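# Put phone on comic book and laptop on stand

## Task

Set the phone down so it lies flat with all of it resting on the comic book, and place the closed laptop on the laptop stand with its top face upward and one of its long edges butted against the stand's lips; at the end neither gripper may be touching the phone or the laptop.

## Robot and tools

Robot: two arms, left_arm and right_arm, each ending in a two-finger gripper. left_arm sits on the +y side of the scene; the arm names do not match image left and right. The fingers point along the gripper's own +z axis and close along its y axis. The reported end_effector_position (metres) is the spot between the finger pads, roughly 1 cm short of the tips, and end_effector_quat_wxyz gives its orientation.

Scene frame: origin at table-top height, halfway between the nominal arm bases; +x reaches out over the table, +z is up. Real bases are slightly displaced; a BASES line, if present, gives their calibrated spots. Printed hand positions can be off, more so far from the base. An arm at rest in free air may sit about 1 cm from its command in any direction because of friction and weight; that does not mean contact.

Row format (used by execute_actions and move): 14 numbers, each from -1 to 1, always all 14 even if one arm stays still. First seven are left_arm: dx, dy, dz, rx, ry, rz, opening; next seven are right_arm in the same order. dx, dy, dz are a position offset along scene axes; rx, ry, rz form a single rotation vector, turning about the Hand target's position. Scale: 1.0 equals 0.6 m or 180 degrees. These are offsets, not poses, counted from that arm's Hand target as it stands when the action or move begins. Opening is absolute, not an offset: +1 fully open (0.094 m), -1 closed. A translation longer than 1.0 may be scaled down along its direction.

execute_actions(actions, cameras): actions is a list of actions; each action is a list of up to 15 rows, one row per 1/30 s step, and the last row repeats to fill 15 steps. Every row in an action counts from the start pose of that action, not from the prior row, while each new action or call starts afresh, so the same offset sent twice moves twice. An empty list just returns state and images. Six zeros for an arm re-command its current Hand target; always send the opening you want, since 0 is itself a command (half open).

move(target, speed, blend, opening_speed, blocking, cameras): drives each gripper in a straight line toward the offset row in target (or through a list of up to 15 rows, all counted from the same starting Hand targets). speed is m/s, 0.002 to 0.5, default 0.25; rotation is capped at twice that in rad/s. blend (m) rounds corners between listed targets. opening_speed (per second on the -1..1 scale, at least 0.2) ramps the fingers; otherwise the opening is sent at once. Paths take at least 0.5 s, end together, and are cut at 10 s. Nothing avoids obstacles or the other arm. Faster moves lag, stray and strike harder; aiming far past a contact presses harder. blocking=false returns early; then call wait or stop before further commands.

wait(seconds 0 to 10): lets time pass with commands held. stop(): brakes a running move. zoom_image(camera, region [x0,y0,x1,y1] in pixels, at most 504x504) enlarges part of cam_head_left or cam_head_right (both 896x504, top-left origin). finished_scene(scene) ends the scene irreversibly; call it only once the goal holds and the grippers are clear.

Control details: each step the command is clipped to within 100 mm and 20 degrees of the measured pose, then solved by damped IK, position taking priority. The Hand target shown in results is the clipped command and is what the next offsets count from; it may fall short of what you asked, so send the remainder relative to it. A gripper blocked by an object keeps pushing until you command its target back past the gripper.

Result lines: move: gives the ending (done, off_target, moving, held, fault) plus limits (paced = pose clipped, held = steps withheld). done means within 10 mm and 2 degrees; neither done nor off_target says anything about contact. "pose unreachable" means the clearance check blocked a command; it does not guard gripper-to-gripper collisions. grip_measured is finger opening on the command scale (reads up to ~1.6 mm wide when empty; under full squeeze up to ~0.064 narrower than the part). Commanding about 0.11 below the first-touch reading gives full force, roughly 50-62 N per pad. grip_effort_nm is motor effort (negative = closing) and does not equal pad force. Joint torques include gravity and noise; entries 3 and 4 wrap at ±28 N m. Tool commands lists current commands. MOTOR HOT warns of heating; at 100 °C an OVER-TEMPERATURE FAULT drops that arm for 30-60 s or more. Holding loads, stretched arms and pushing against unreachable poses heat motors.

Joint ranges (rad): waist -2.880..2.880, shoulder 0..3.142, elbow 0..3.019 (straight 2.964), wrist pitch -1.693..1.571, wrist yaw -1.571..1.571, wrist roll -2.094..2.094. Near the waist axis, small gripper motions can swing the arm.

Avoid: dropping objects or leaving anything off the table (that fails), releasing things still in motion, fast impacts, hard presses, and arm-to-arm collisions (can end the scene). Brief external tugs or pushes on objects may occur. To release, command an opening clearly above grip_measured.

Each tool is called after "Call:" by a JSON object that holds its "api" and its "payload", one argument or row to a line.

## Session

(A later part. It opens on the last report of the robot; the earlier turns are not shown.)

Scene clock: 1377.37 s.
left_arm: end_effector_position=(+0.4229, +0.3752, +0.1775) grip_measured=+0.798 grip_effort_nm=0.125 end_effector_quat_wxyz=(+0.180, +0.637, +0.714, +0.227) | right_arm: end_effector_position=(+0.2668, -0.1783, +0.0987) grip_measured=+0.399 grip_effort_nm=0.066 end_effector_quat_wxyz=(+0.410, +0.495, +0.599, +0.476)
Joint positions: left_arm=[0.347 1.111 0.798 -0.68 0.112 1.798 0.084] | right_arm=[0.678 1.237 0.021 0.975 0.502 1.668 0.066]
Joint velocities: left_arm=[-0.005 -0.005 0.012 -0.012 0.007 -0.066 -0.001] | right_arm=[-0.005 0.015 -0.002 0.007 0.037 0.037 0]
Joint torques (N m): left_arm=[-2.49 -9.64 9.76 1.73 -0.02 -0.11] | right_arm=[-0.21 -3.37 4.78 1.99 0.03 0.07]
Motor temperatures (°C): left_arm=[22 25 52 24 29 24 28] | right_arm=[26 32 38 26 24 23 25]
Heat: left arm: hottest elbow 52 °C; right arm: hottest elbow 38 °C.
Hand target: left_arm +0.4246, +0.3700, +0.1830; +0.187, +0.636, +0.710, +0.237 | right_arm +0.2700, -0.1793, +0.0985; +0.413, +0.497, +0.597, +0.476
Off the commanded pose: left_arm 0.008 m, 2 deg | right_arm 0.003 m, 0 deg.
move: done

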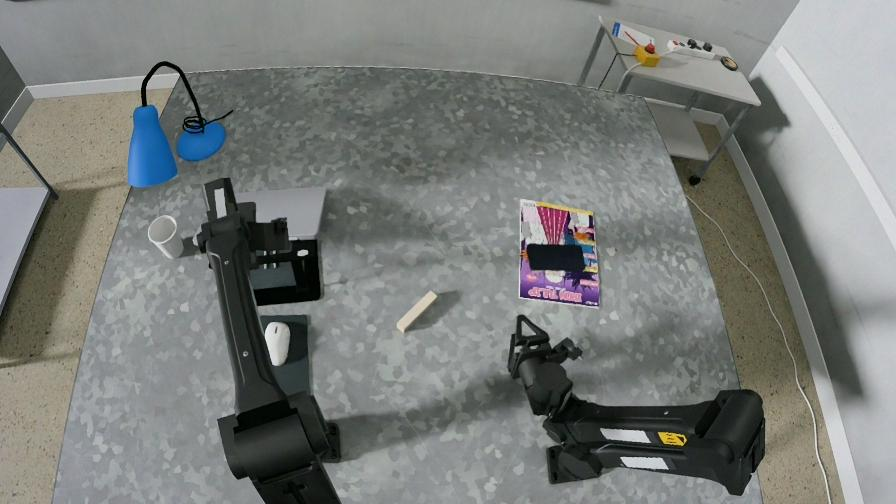

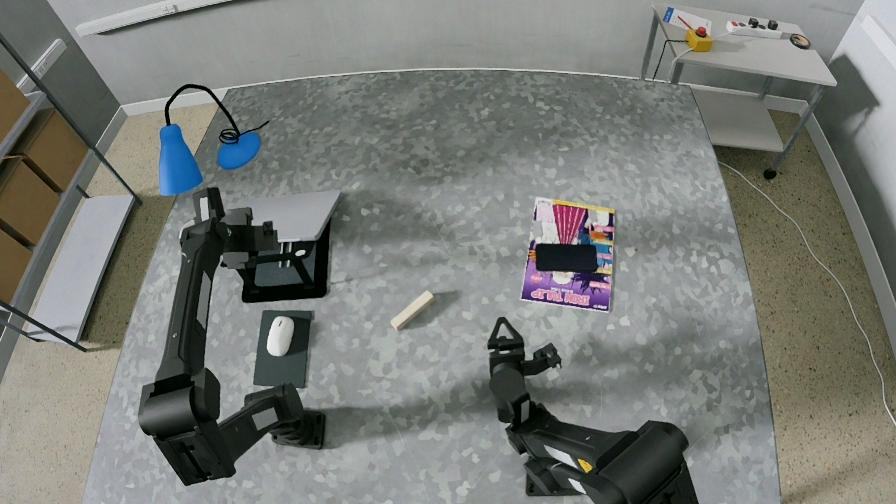

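Call:
{"api": "move", "payload": {
  "target": [0.003,0,0.005,-0.0085,0.049,0,0.6,0,0,0,0,0,0,0.4],
  "speed": 0.06
}}

Call:
{"api": "move", "payload": {
  "target": [0.05,0,-0.075,0,0,0,0.6,0,0,0,0,0,0,0.4],
  "speed": 0.04
}}

Call:
{"api": "zoom_image", "payload": {
  "camera": "cam_head_left",
  "region": [200, 180, 320, 300]
}}

Call:
{"api": "zoom_image", "payload": {
  "camera": "cam_head_right",
  "region": [200, 180, 320, 300]
}}

Scene clock: 1402.90 s.
left_arm: end_effector_position=(+0.4109, +0.3694, +0.1692) grip_measured=+0.602 grip_effort_nm=-0.061 end_effector_quat_wxyz=(+0.136, +0.649, +0.728, +0.172) | right_arm: end_effector_position=(+0.2668, -0.1783, +0.0987) grip_measured=+0.399 grip_effort_nm=0.061 end_effector_quat_wxyz=(+0.410, +0.495, +0.599, +0.476)
Joint positions: left_arm=[0.33 1.153 0.854 -0.836 0.079 1.798 0.075] | right_arm=[0.678 1.237 0.021 0.975 0.502 1.668 0.066]
Joint velocities: left_arm=[-0.015 -0.015 0.002 -0.007 -0.022 0.051 0] | right_arm=[-0.005 -0.015 0.017 -0.007 0.007 0.007 0]
Joint torques (N m): left_arm=[-2.73 -7.18 15.42 0.46 -0.1 -0.11] | right_arm=[-0.21 -3.25 4.81 2 0.04 0.06]
Motor temperatures (°C): left_arm=[22 26 46 24 28 24 28] | right_arm=[26 32 38 26 24 23 25]
Heat: left arm: hottest elbow 46 °C; right arm: hottest elbow 38 °C.
Hand target: left_arm +0.4266, +0.3700, +0.1859; +0.140, +0.650, +0.725, +0.179 | right_arm +0.2700, -0.1793, +0.0985; +0.413, +0.497, +0.597, +0.476
Off the commanded pose: left_arm 0.023 m, 1 deg | right_arm 0.003 m, 0 deg.
move: off_target (left_arm)

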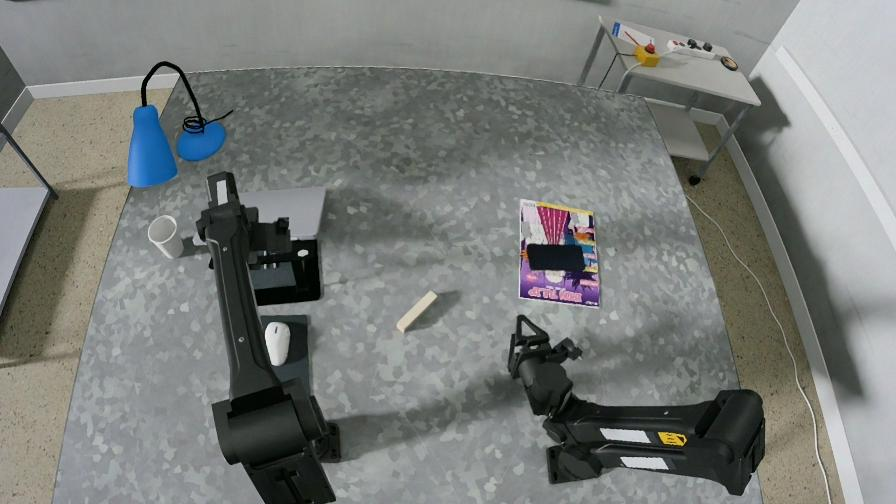

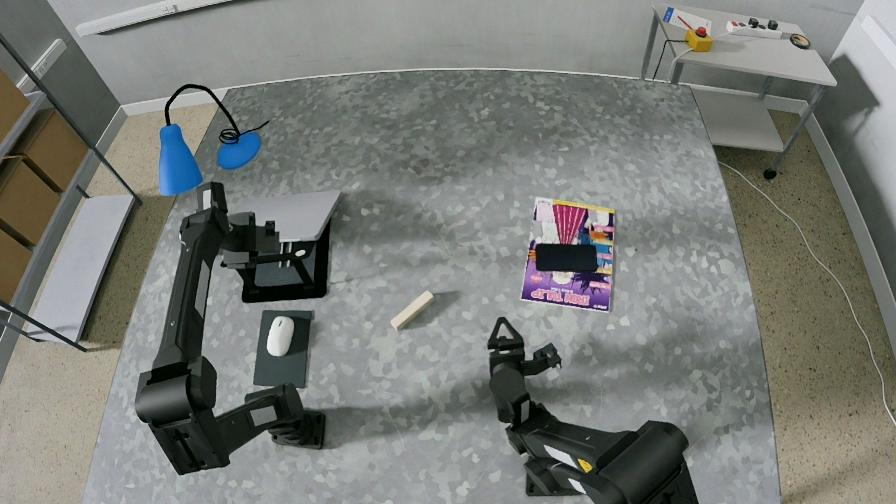

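Scene clock: 1404.67 s.
left_arm: end_effector_position=(+0.4463, +0.3709, +0.1405) grip_measured=+0.601 grip_effort_nm=-0.046 end_effector_quat_wxyz=(+0.142, +0.648, +0.726, +0.182) | right_arm: end_effector_position=(+0.2668, -0.1783, +0.0987) grip_measured=+0.399 grip_effort_nm=0.061 end_effector_quat_wxyz=(+0.410, +0.495, +0.599, +0.476)
Joint positions: left_arm=[0.3 1.267 0.858 -0.701 0.067 1.77 0.075] | right_arm=[0.678 1.237 0.021 0.975 0.502 1.668 0.066]
Joint velocities: left_arm=[-0.005 0.005 0.007 0.012 0.037 -0.11 0] | right_arm=[0.005 -0.005 -0.002 0.007 -0.066 0.037 -0.001]
Joint torques (N m): left_arm=[-2.67 -7.47 12.49 0.99 -0.14 -0.06] | right_arm=[-0.09 -3.31 4.81 2.02 0.04 0.06]
Motor temperatures (°C): left_arm=[22 26 46 24 28 24 28] | right_arm=[26 32 38 26 24 23 25]
Heat: left arm: hottest elbow 46 °C; right arm: hottest elbow 38 °C.
Hand target: left_arm +0.4560, +0.3693, +0.1406; +0.140, +0.650, +0.725, +0.179 | right_arm +0.2700, -0.1793, +0.0985; +0.413, +0.497, +0.597, +0.476
Off the commanded pose: left_arm 0.010 m, 0 deg | right_arm 0.003 m, 0 deg.
move: done

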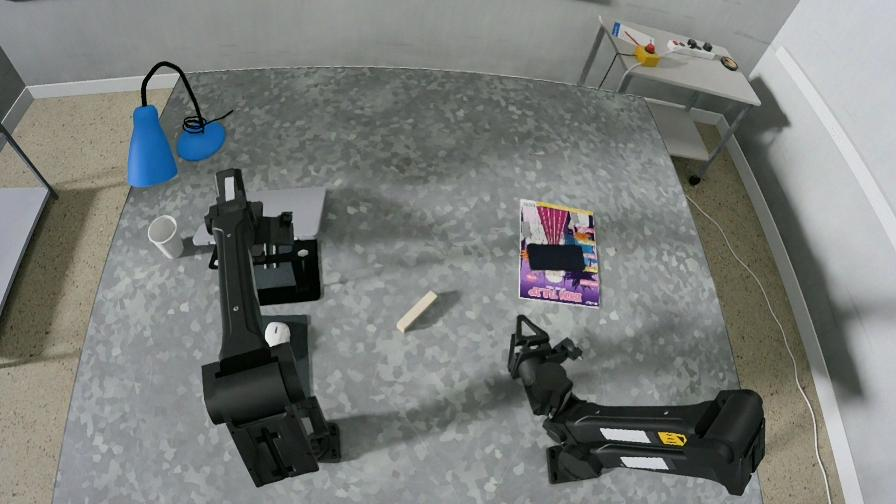

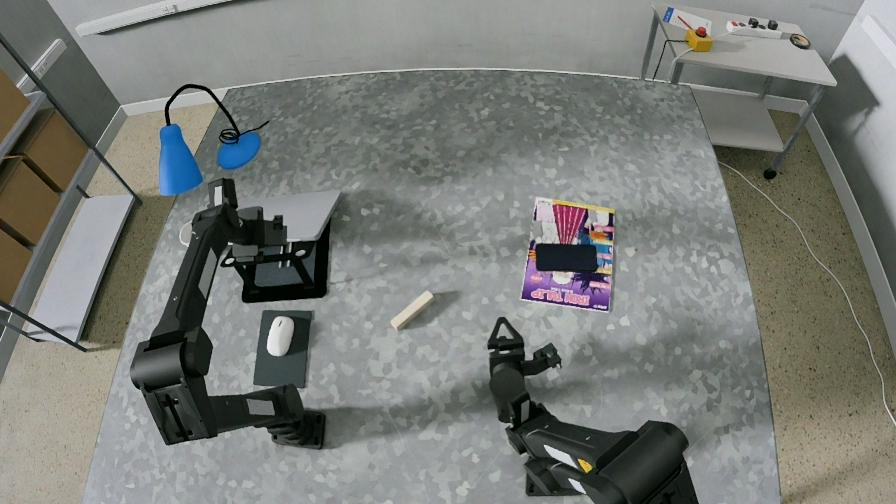

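Scaled by 4.200.

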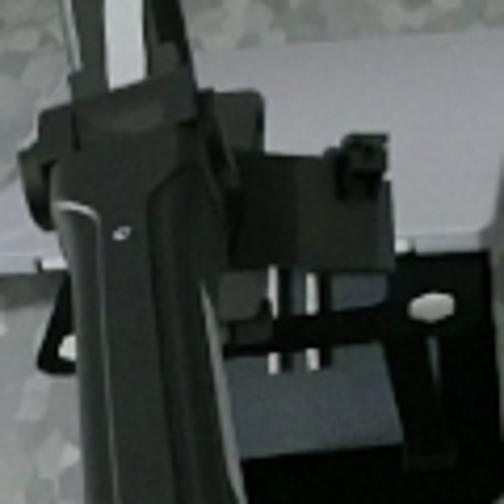

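Scaled by 4.200.

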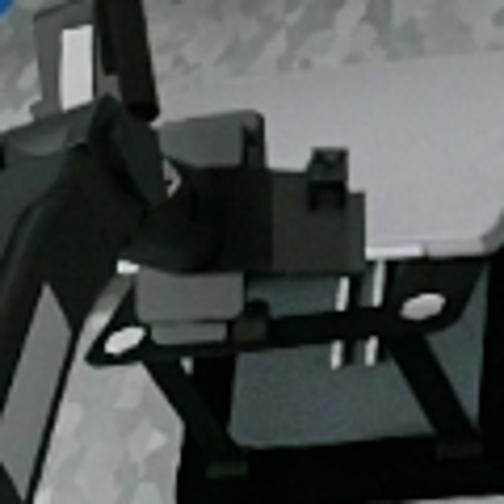

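Call:
{"api": "move", "payload": {
  "target": [0.032,0,-0.05,0,0.01,0,0.6,0,0,0,0,0,0,0.4],
  "speed": 0.04
}}

Call:
{"api": "zoom_image", "payload": {
  "camera": "cam_head_left",
  "region": [200, 180, 320, 300]
}}

Call:
{"api": "zoom_image", "payload": {
  "camera": "cam_head_right",
  "region": [200, 180, 320, 300]
}}

Scene clock: 1411.50 s.
left_arm: end_effector_position=(+0.4667, +0.3715, +0.1162) grip_measured=+0.601 grip_effort_nm=-0.037 end_effector_quat_wxyz=(+0.134, +0.648, +0.729, +0.176) | right_arm: end_effector_position=(+0.2668, -0.1783, +0.0987) grip_measured=+0.399 grip_effort_nm=0.061 end_effector_quat_wxyz=(+0.410, +0.495, +0.599, +0.476)
Joint positions: left_arm=[0.28 1.36 0.878 -0.647 0.05 1.75 0.075] | right_arm=[0.678 1.237 0.021 0.975 0.502 1.668 0.066]
Joint velocities: left_arm=[0.005 0.005 0.002 -0.017 -0.022 -0.066 0] | right_arm=[0.005 0.005 0.002 0.022 0.037 -0.022 0]
Joint torques (N m): left_arm=[-2.9 -8.35 11.69 0.77 -0.17 -0.03] | right_arm=[-0.15 -3.25 4.78 1.98 0.04 0.07]
Motor temperatures (°C): left_arm=[22 26 46 24 28 24 28] | right_arm=[26 32 38 26 24 23 25]
Heat: left arm: hottest elbow 46 °C; right arm: hottest elbow 38 °C.
Hand target: left_arm +0.4748, +0.3688, +0.1106; +0.128, +0.653, +0.727, +0.169 | right_arm +0.2700, -0.1793, +0.0985; +0.413, +0.497, +0.597, +0.476
Off the commanded pose: left_arm 0.010 m, 1 deg | right_arm 0.003 m, 0 deg.
move: done

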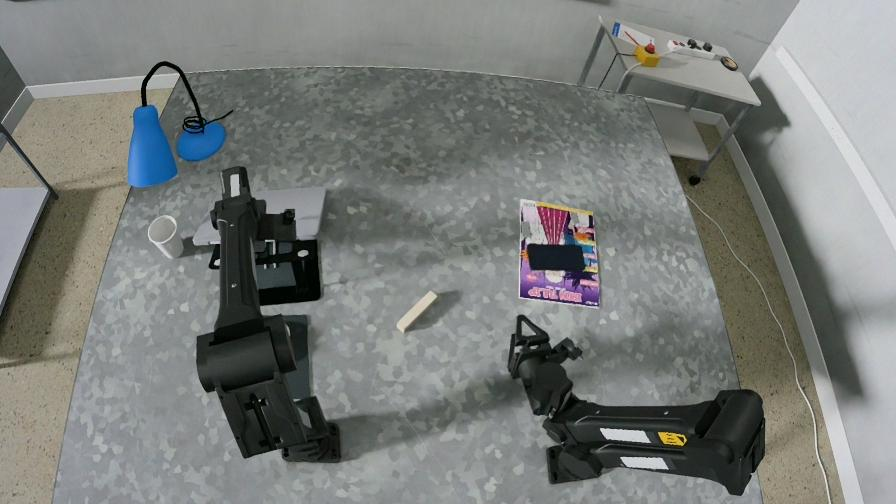

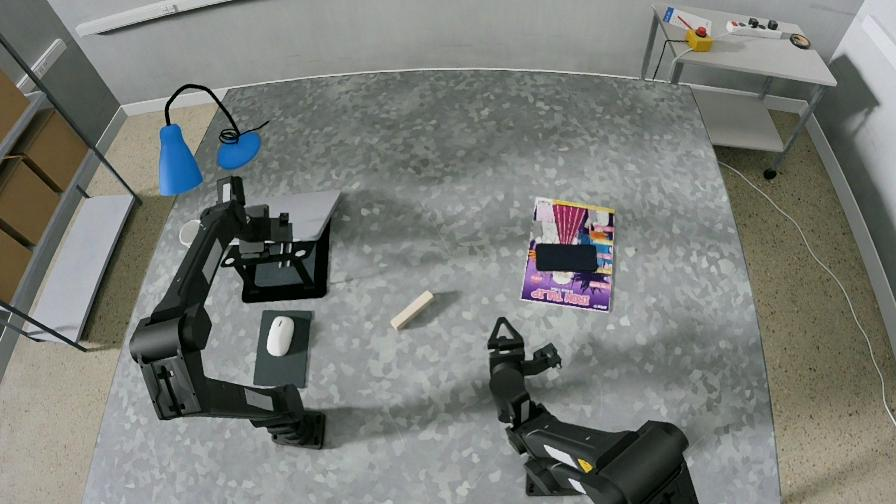

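Scaled by 4.200.

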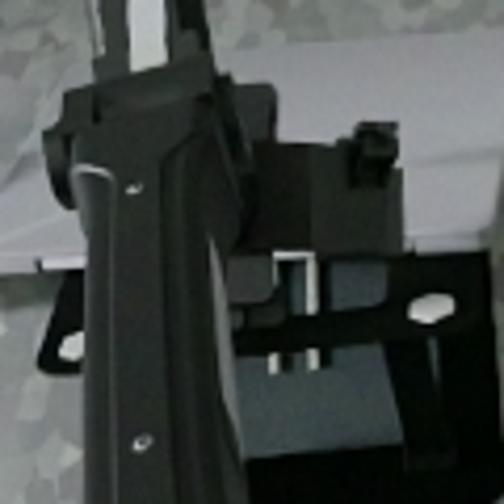

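Scaled by 4.200.

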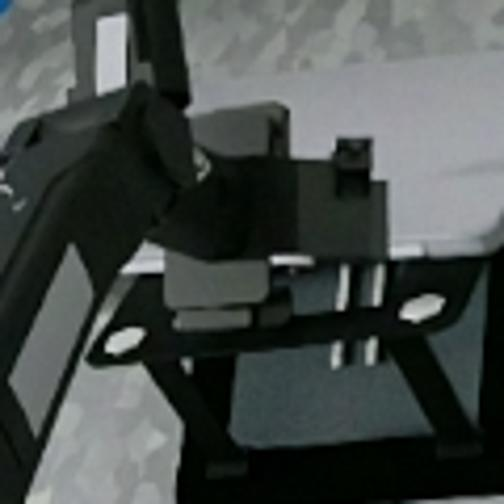

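Call:
{"api": "move", "payload": {
  "target": [0.027,0.002,-0.045,0,0.0,0,0.6,0,0,0,0,0,0,0.4],
  "speed": 0.03
}}

Call:
{"api": "zoom_image", "payload": {
  "camera": "cam_head_left",
  "region": [200, 180, 320, 300]
}}

Call:
{"api": "zoom_image", "payload": {
  "camera": "cam_head_right",
  "region": [200, 180, 320, 300]
}}

Scene clock: 1417.23 s.
left_arm: end_effector_position=(+0.4849, +0.3726, +0.0818) grip_measured=+0.601 grip_effort_nm=-0.027 end_effector_quat_wxyz=(+0.129, +0.648, +0.731, +0.169) | right_arm: end_effector_position=(+0.2668, -0.1783, +0.0987) grip_measured=+0.399 grip_effort_nm=0.066 end_effector_quat_wxyz=(+0.410, +0.495, +0.599, +0.476)
Joint positions: left_arm=[0.268 1.464 0.886 -0.567 0.043 1.738 0.075] | right_arm=[0.678 1.237 0.021 0.975 0.502 1.668 0.066]
Joint velocities: left_arm=[0.005 -0.005 -0.002 -0.002 -0.022 -0.007 0.001] | right_arm=[0.015 -0.015 -0.002 -0.012 0.022 -0.139 0.001]
Joint torques (N m): left_arm=[-2.26 -12.4 10.61 0.7 -0.06 0.03] | right_arm=[-0.15 -3.25 4.81 1.99 0.03 0.07]
Motor temperatures (°C): left_arm=[22 26 45 24 28 24 28] | right_arm=[26 32 38 26 24 23 25]
Heat: left arm: hottest elbow 45 °C; right arm: hottest elbow 38 °C.
Hand target: left_arm +0.4909, +0.3696, +0.0838; +0.128, +0.653, +0.727, +0.169 | right_arm +0.2700, -0.1793, +0.0985; +0.413, +0.497, +0.597, +0.476
Off the commanded pose: left_arm 0.007 m, 1 deg | right_arm 0.003 m, 0 deg.
move: done

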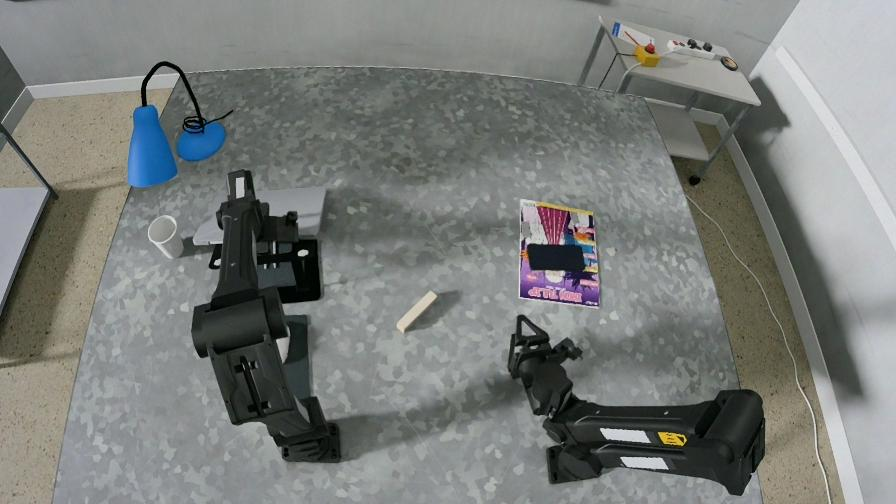

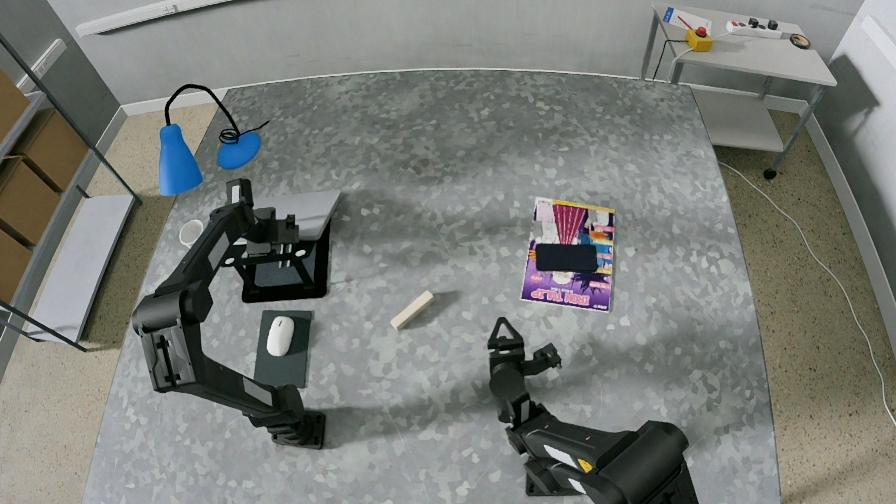

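Scaled by 4.200.

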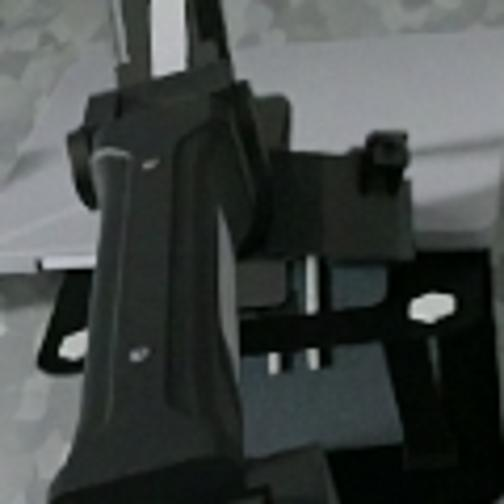

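Scaled by 4.200.

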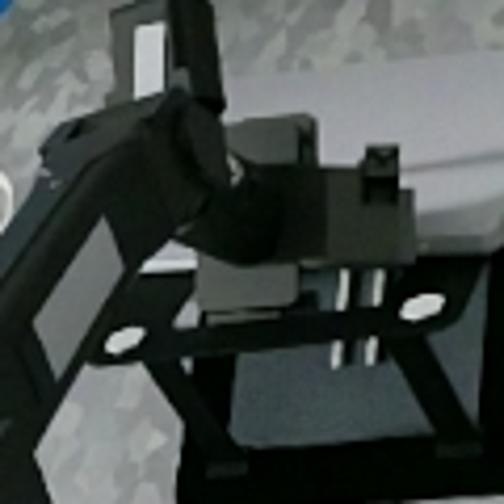

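Call:
{"api": "move", "payload": {
  "target": [0.028,0,0.003,0,0,0,0.6,0,0,0,0,0,0,0.4],
  "speed": 0.03,
  "cameras": []
}}

Call:
{"api": "move", "payload": {
  "target": [-0.005,0,0.10,0.0113,-0.0656,0,0.6,0,0,0,0,0,0,0.4],
  "speed": 0.05
}}

Call:
{"api": "zoom_image", "payload": {
  "camera": "cam_head_left",
  "region": [200, 180, 340, 320]
}}

Call:
{"api": "zoom_image", "payload": {
  "camera": "cam_head_right",
  "region": [200, 170, 350, 320]
}}

Scene clock: 1431.20 s.
left_arm: end_effector_position=(+0.4892, +0.3711, +0.0792) grip_measured=+0.601 grip_effort_nm=-0.022 end_effector_quat_wxyz=(+0.126, +0.651, +0.730, +0.167) | right_arm: end_effector_position=(+0.2668, -0.1783, +0.0987) grip_measured=+0.399 grip_effort_nm=0.071 end_effector_quat_wxyz=(+0.410, +0.495, +0.599, +0.476)
Joint positions: left_arm=[0.261 1.48 0.898 -0.569 0.038 1.737 0.075] | right_arm=[0.678 1.237 0.021 0.975 0.502 1.668 0.066]
Joint velocities: left_arm=[0.005 -0.015 -0.022 0.002 -0.037 -0.007 0] | right_arm=[-0.015 -0.005 -0.007 -0.017 0.022 -0.007 0]
Joint torques (N m): left_arm=[-2.08 -11.05 13.65 0.49 -0.03 -0.11] | right_arm=[-0.21 -3.31 4.79 1.99 0.04 0.07]
Motor temperatures (°C): left_arm=[22 26 44 24 28 24 28] | right_arm=[26 32 38 26 24 23 25]
Heat: left arm: hottest elbow 44 °C; right arm: hottest elbow 38 °C.
Hand target: left_arm +0.5077, +0.3693, +0.0855; +0.129, +0.653, +0.727, +0.169 | right_arm +0.2700, -0.1793, +0.0985; +0.413, +0.497, +0.597, +0.476
Off the commanded pose: left_arm 0.020 m, 1 deg | right_arm 0.003 m, 0 deg.
move: off_target (left_arm)
No camera images: "cameras" was empty.

Scene clock: 1433.70 s.
left_arm: end_effector_position=(+0.4954, +0.3694, +0.1200) grip_measured=+0.601 grip_effort_nm=-0.022 end_effector_quat_wxyz=(+0.169, +0.643, +0.715, +0.218) | right_arm: end_effector_position=(+0.2668, -0.1783, +0.0987) grip_measured=+0.399 grip_effort_nm=0.066 end_effector_quat_wxyz=(+0.410, +0.495, +0.599, +0.476)
Joint positions: left_arm=[0.261 1.38 0.87 -0.505 0.058 1.737 0.075] | right_arm=[0.678 1.237 0.021 0.975 0.502 1.668 0.066]
Joint velocities: left_arm=[-0.005 -0.015 0.012 0.002 -0.11 -0.022 0] | right_arm=[-0.005 -0.015 -0.007 -0.022 0.007 -0.037 0]
Joint torques (N m): left_arm=[-1.26 -15.15 10.32 2.43 0.26 -0.15] | right_arm=[-0.21 -3.19 4.81 1.99 0.04 0.06]
Motor temperatures (°C): left_arm=[22 26 44 24 28 24 28] | right_arm=[26 32 38 26 24 23 25]
Heat: left arm: hottest elbow 44 °C; right arm: hottest elbow 38 °C.
Hand target: left_arm +0.5051, +0.3696, +0.1457; +0.192, +0.634, +0.707, +0.247 | right_arm +0.2700, -0.1793, +0.0985; +0.413, +0.497, +0.597, +0.476
Off the commanded pose: left_arm 0.027 m, 5 deg | right_arm 0.003 m, 0 deg.
move: off_target (left_arm)

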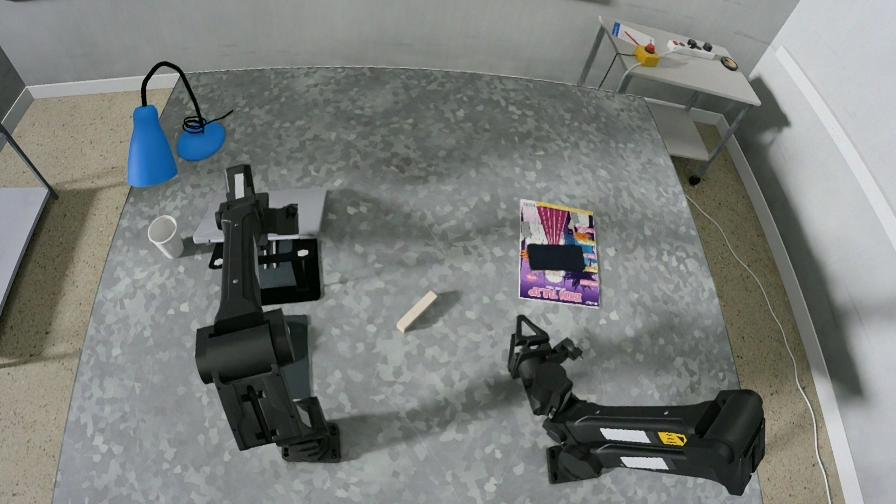

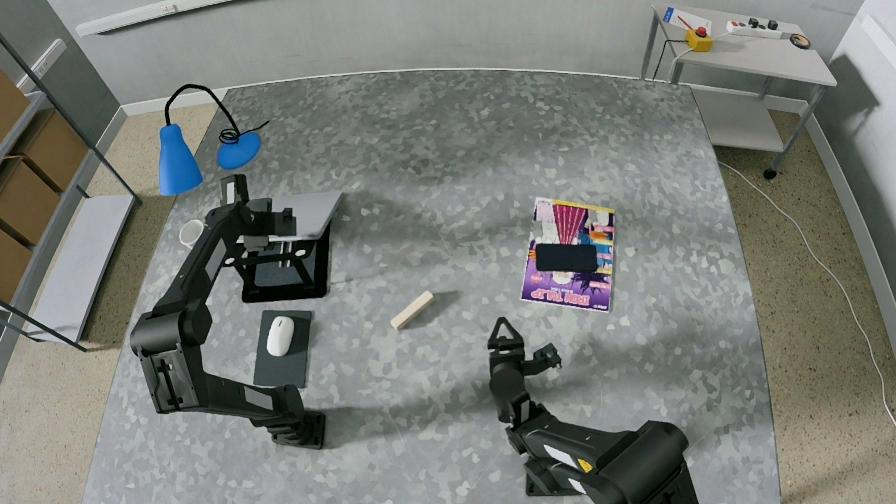

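Scaled by 3.600.

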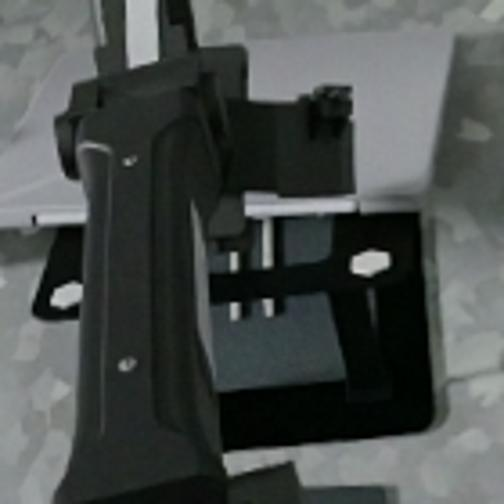

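Scaled by 3.360.

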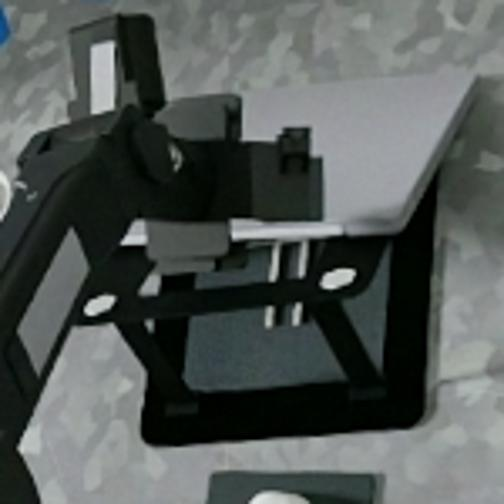

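Call:
{"api": "move", "payload": {
  "target": [-0.005,0,0.10,0.0132,-0.0766,0,0.6,0,0,0,0,0,0,0.4],
  "speed": 0.05
}}

Call:
{"api": "zoom_image", "payload": {
  "camera": "cam_head_left",
  "region": [180, 160, 340, 320]
}}

Call:
{"api": "zoom_image", "payload": {
  "camera": "cam_head_right",
  "region": [190, 160, 350, 320]
}}

Scene clock: 1440.57 s.
left_arm: end_effector_position=(+0.5047, +0.3658, +0.1975) grip_measured=+0.601 grip_effort_nm=-0.027 end_effector_quat_wxyz=(+0.255, +0.613, +0.674, +0.324) | right_arm: end_effector_position=(+0.2668, -0.1783, +0.0987) grip_measured=+0.399 grip_effort_nm=0.061 end_effector_quat_wxyz=(+0.410, +0.495, +0.599, +0.476)
Joint positions: left_arm=[0.261 1.211 0.811 -0.325 0.094 1.723 0.075] | right_arm=[0.678 1.237 0.021 0.975 0.502 1.668 0.066]
Joint velocities: left_arm=[-0.005 -0.005 0.002 0.002 0.022 0.037 -0.001] | right_arm=[-0.024 -0.024 -0.012 -0.012 -0.037 0.007 0.001]
Joint torques (N m): left_arm=[-0.85 -11.87 9.88 2.43 0.16 -0.17] | right_arm=[-0.21 -3.25 4.82 2 0.03 0.06]
Motor temperatures (°C): left_arm=[22 26 44 24 28 24 28] | right_arm=[26 32 38 26 24 23 25]
Heat: left arm: hottest elbow 44 °C; right arm: hottest elbow 38 °C.
Hand target: left_arm +0.5024, +0.3696, +0.2058; +0.264, +0.603, +0.674, +0.335 | right_arm +0.2700, -0.1793, +0.0985; +0.413, +0.497, +0.597, +0.476
Off the commanded pose: left_arm 0.009 m, 2 deg | right_arm 0.003 m, 0 deg.
move: done

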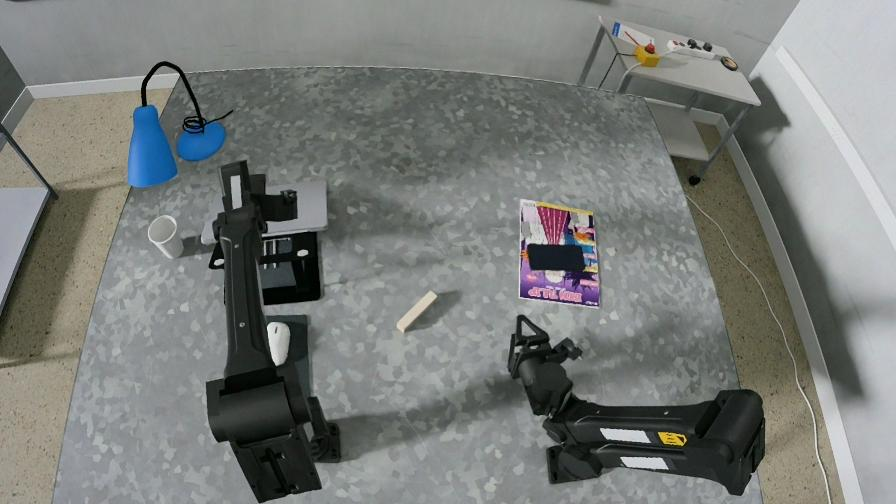

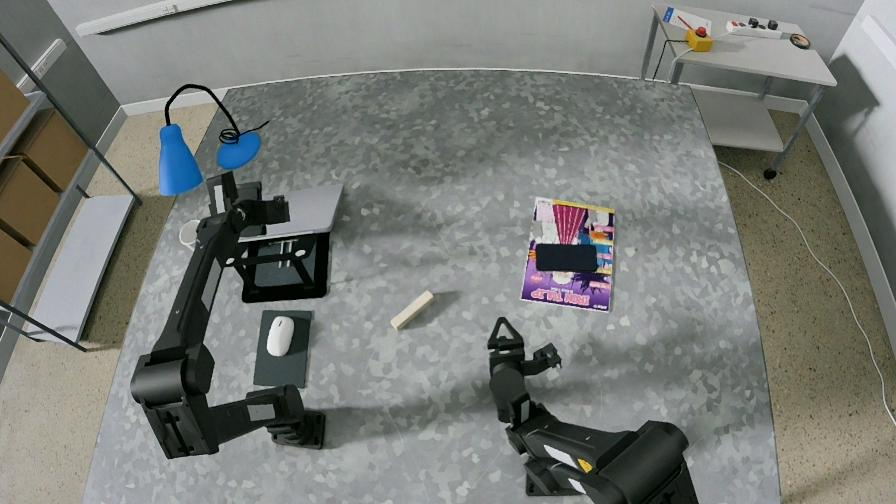

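Scaled by 3.150.

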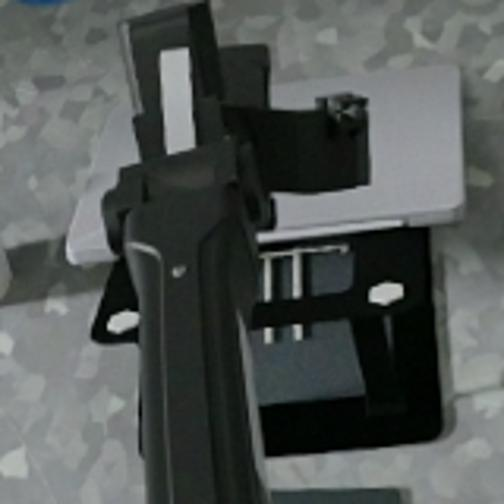

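Scaled by 3.150.

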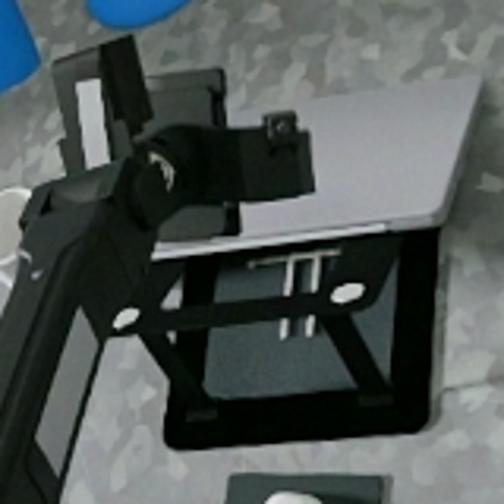

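Call:
{"api": "move", "payload": {
  "target": [0,0,0,0,0,0,-0.85,0,0,0,0,0,0,0.4],
  "opening_speed": 0.6
}}

Call:
{"api": "zoom_image", "payload": {
  "camera": "cam_head_left",
  "region": [180, 160, 340, 320]
}}

Call:
{"api": "zoom_image", "payload": {
  "camera": "cam_head_right",
  "region": [190, 160, 350, 320]
}}

Scene clock: 1446.83 s.
left_arm: end_effector_position=(+0.5047, +0.3658, +0.1976) grip_measured=-0.847 grip_effort_nm=-0.081 end_effector_quat_wxyz=(+0.256, +0.613, +0.674, +0.324) | right_arm: end_effector_position=(+0.2668, -0.1783, +0.0987) grip_measured=+0.399 grip_effort_nm=0.066 end_effector_quat_wxyz=(+0.410, +0.495, +0.599, +0.476)
Joint positions: left_arm=[0.261 1.211 0.811 -0.324 0.094 1.723 0.007] | right_arm=[0.678 1.237 0.021 0.975 0.502 1.668 0.066]
Joint velocities: left_arm=[0.005 0.005 -0.007 0.002 0.037 0.066 0] | right_arm=[0.005 -0.005 0.002 -0.007 -0.037 -0.022 0]
Joint torques (N m): left_arm=[-0.56 -11.52 9.72 2.09 0.18 -0.1] | right_arm=[-0.09 -3.19 4.79 1.99 0.04 0.06]
Motor temperatures (°C): left_arm=[22 26 44 24 28 24 27] | right_arm=[26 32 38 26 24 23 25]
Heat: left arm: hottest elbow 44 °C; right arm: hottest elbow 38 °C.
Hand target: left_arm +0.5024, +0.3697, +0.2059; +0.264, +0.603, +0.674, +0.335 | right_arm +0.2700, -0.1793, +0.0985; +0.413, +0.497, +0.597, +0.476
Off the commanded pose: left_arm 0.009 m, 2 deg | right_arm 0.003 m, 0 deg.
move: done

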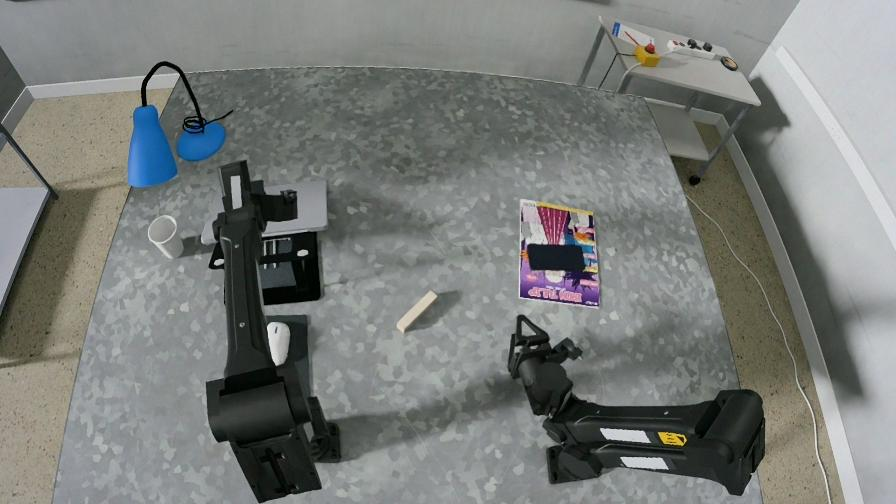

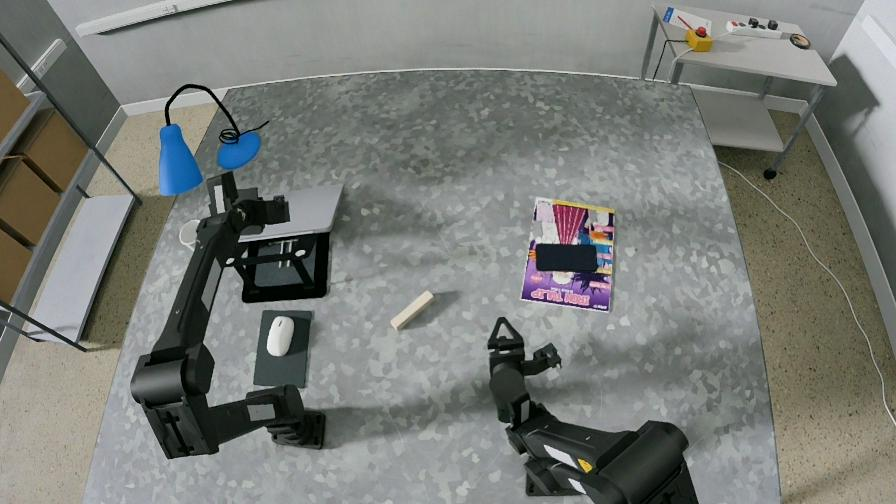

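Scaled by 3.150.

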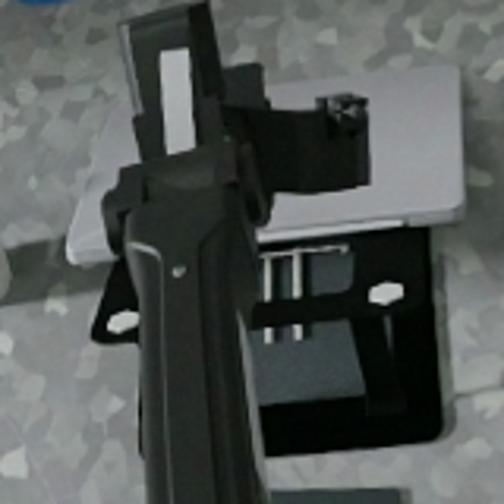

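Scaled by 3.150.

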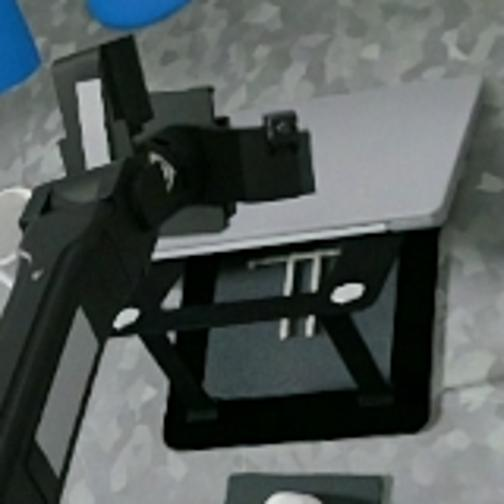

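Call:
{"api": "move", "payload": {
  "target": [-0.037,-0.01,-0.05,-0.0142,0.082,0,0.6,0,0,0,0,0,0,0.4],
  "speed": 0.05
}}

Call:
{"api": "zoom_image", "payload": {
  "camera": "cam_head_left",
  "region": [180, 160, 340, 320]
}}

Call:
{"api": "zoom_image", "payload": {
  "camera": "cam_head_right",
  "region": [190, 160, 350, 320]
}}

Scene clock: 1464.63 s.
left_arm: end_effector_position=(+0.4575, +0.3566, +0.1489) grip_measured=+0.598 grip_effort_nm=0.129 end_effector_quat_wxyz=(+0.177, +0.637, +0.717, +0.220) | right_arm: end_effector_position=(+0.2668, -0.1783, +0.0987) grip_measured=+0.399 grip_effort_nm=0.066 end_effector_quat_wxyz=(+0.410, +0.495, +0.599, +0.476)
Joint positions: left_arm=[0.261 1.227 0.811 -0.586 0.067 1.723 0.075] | right_arm=[0.678 1.237 0.021 0.975 0.502 1.668 0.066]
Joint velocities: left_arm=[-0.005 0.005 -0.012 0.017 -0.022 0.022 0] | right_arm=[-0.015 -0.015 0.002 -0.002 0.022 0.051 0]
Joint torques (N m): left_arm=[-1.2 -8.53 16.46 0.95 -0.07 0.05] | right_arm=[-0.21 -3.19 4.79 1.99 0.03 0.06]
Motor temperatures (°C): left_arm=[22 26 44 24 28 24 27] | right_arm=[26 32 38 26 24 23 25]
Heat: left arm: hottest elbow 44 °C; right arm: hottest elbow 38 °C.
Hand target: left_arm +0.4803, +0.3642, +0.1757; +0.187, +0.635, +0.710, +0.241 | right_arm +0.2700, -0.1793, +0.0985; +0.413, +0.497, +0.597, +0.476
Off the commanded pose: left_arm 0.036 m, 3 deg | right_arm 0.003 m, 0 deg.
move: off_target (left_arm)

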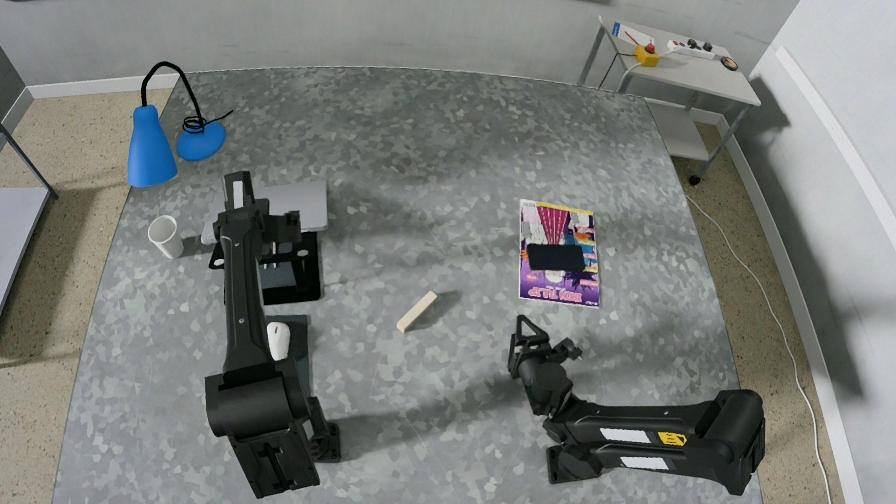

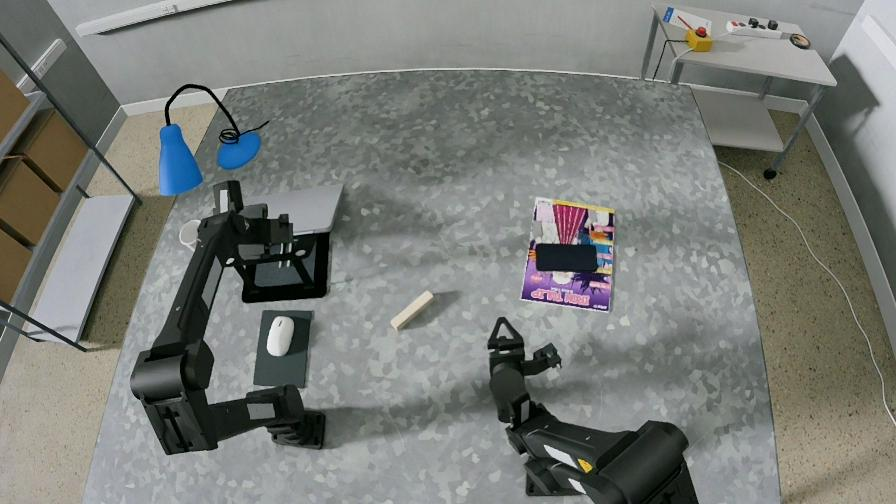

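Scaled by 3.150.

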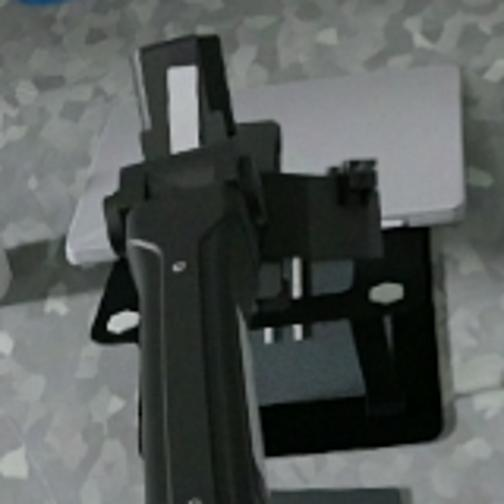

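Scaled by 3.150.

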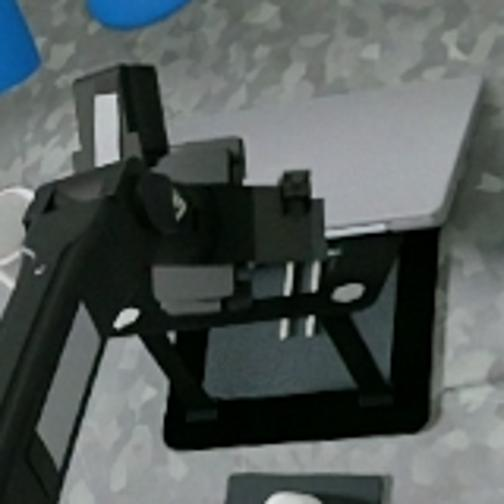

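Call:
{"api": "move", "payload": {
  "target": [0.045,-0.005,-0.09,0,0,0,0.6,0,0,0,0,0,0,0.4],
  "speed": 0.04
}}

Call:
{"api": "zoom_image", "payload": {
  "camera": "cam_head_left",
  "region": [200, 170, 340, 310]
}}

Call:
{"api": "zoom_image", "payload": {
  "camera": "cam_head_right",
  "region": [210, 170, 350, 310]
}}

Scene clock: 1471.33 s.
left_arm: end_effector_position=(+0.4897, +0.3620, +0.1130) grip_measured=+0.598 grip_effort_nm=0.129 end_effector_quat_wxyz=(+0.181, +0.634, +0.715, +0.232) | right_arm: end_effector_position=(+0.2668, -0.1783, +0.0987) grip_measured=+0.399 grip_effort_nm=0.066 end_effector_quat_wxyz=(+0.410, +0.495, +0.599, +0.476)
Joint positions: left_arm=[0.247 1.358 0.811 -0.429 0.052 1.711 0.075] | right_arm=[0.678 1.237 0.021 0.975 0.502 1.668 0.066]
Joint velocities: left_arm=[-0.005 0.005 0.002 -0.002 0.007 0.066 -0.001] | right_arm=[-0.015 0.005 0.007 0.012 0.022 0.007 0.001]
Joint torques (N m): left_arm=[-2.08 -9.29 12.85 1.32 -0.09 -0.1] | right_arm=[-0.15 -3.19 4.82 2 0.03 0.07]
Motor temperatures (°C): left_arm=[22 26 45 24 28 24 27] | right_arm=[26 32 38 26 24 23 25]
Heat: left arm: hottest elbow 45 °C; right arm: hottest elbow 38 °C.
Hand target: left_arm +0.5066, +0.3606, +0.1218; +0.187, +0.635, +0.710, +0.241 | right_arm +0.2700, -0.1793, +0.0985; +0.413, +0.497, +0.597, +0.476
Off the commanded pose: left_arm 0.020 m, 1 deg | right_arm 0.003 m, 0 deg.
move: off_target (left_arm)

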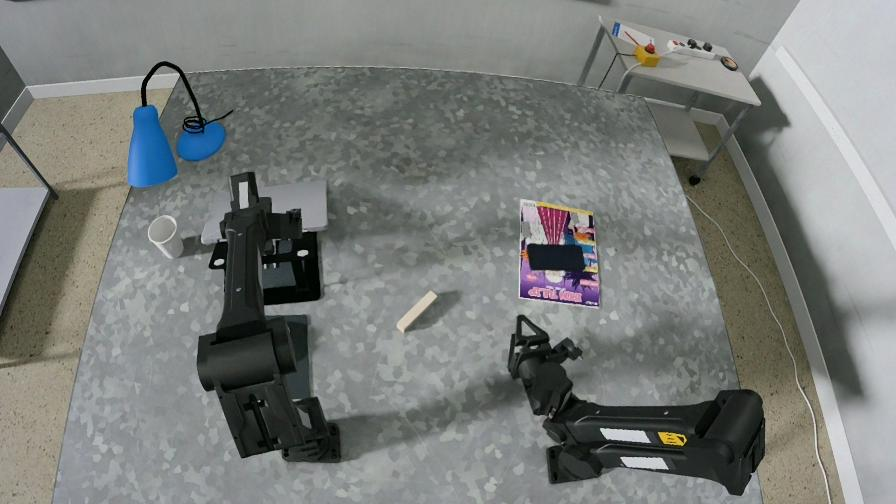

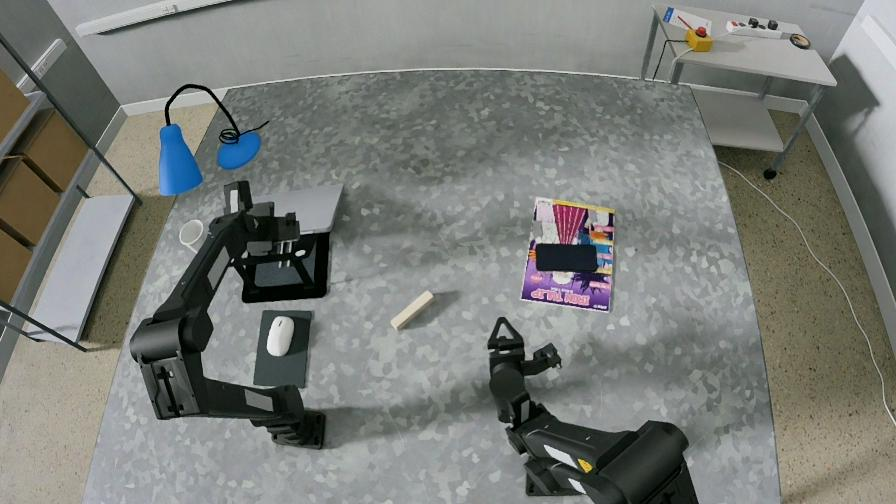

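Scaled by 3.600.

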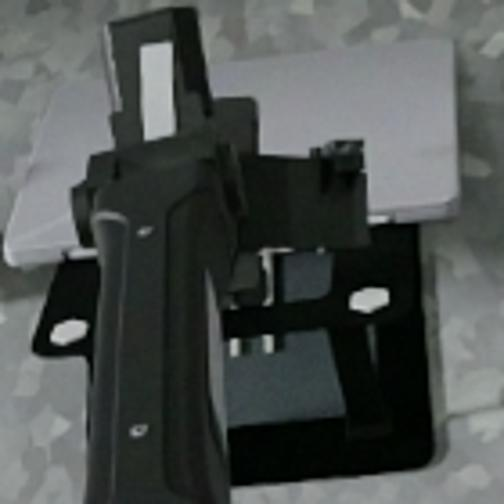

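Scaled by 3.600.

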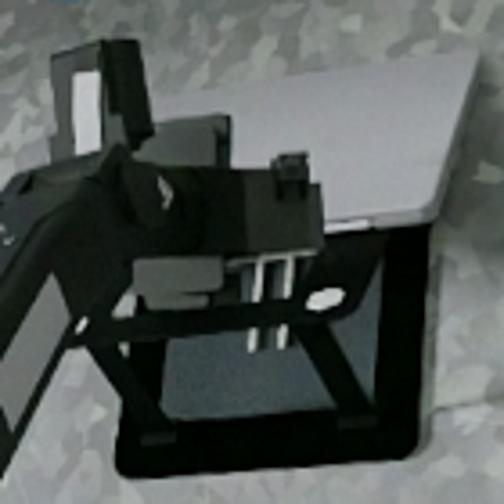

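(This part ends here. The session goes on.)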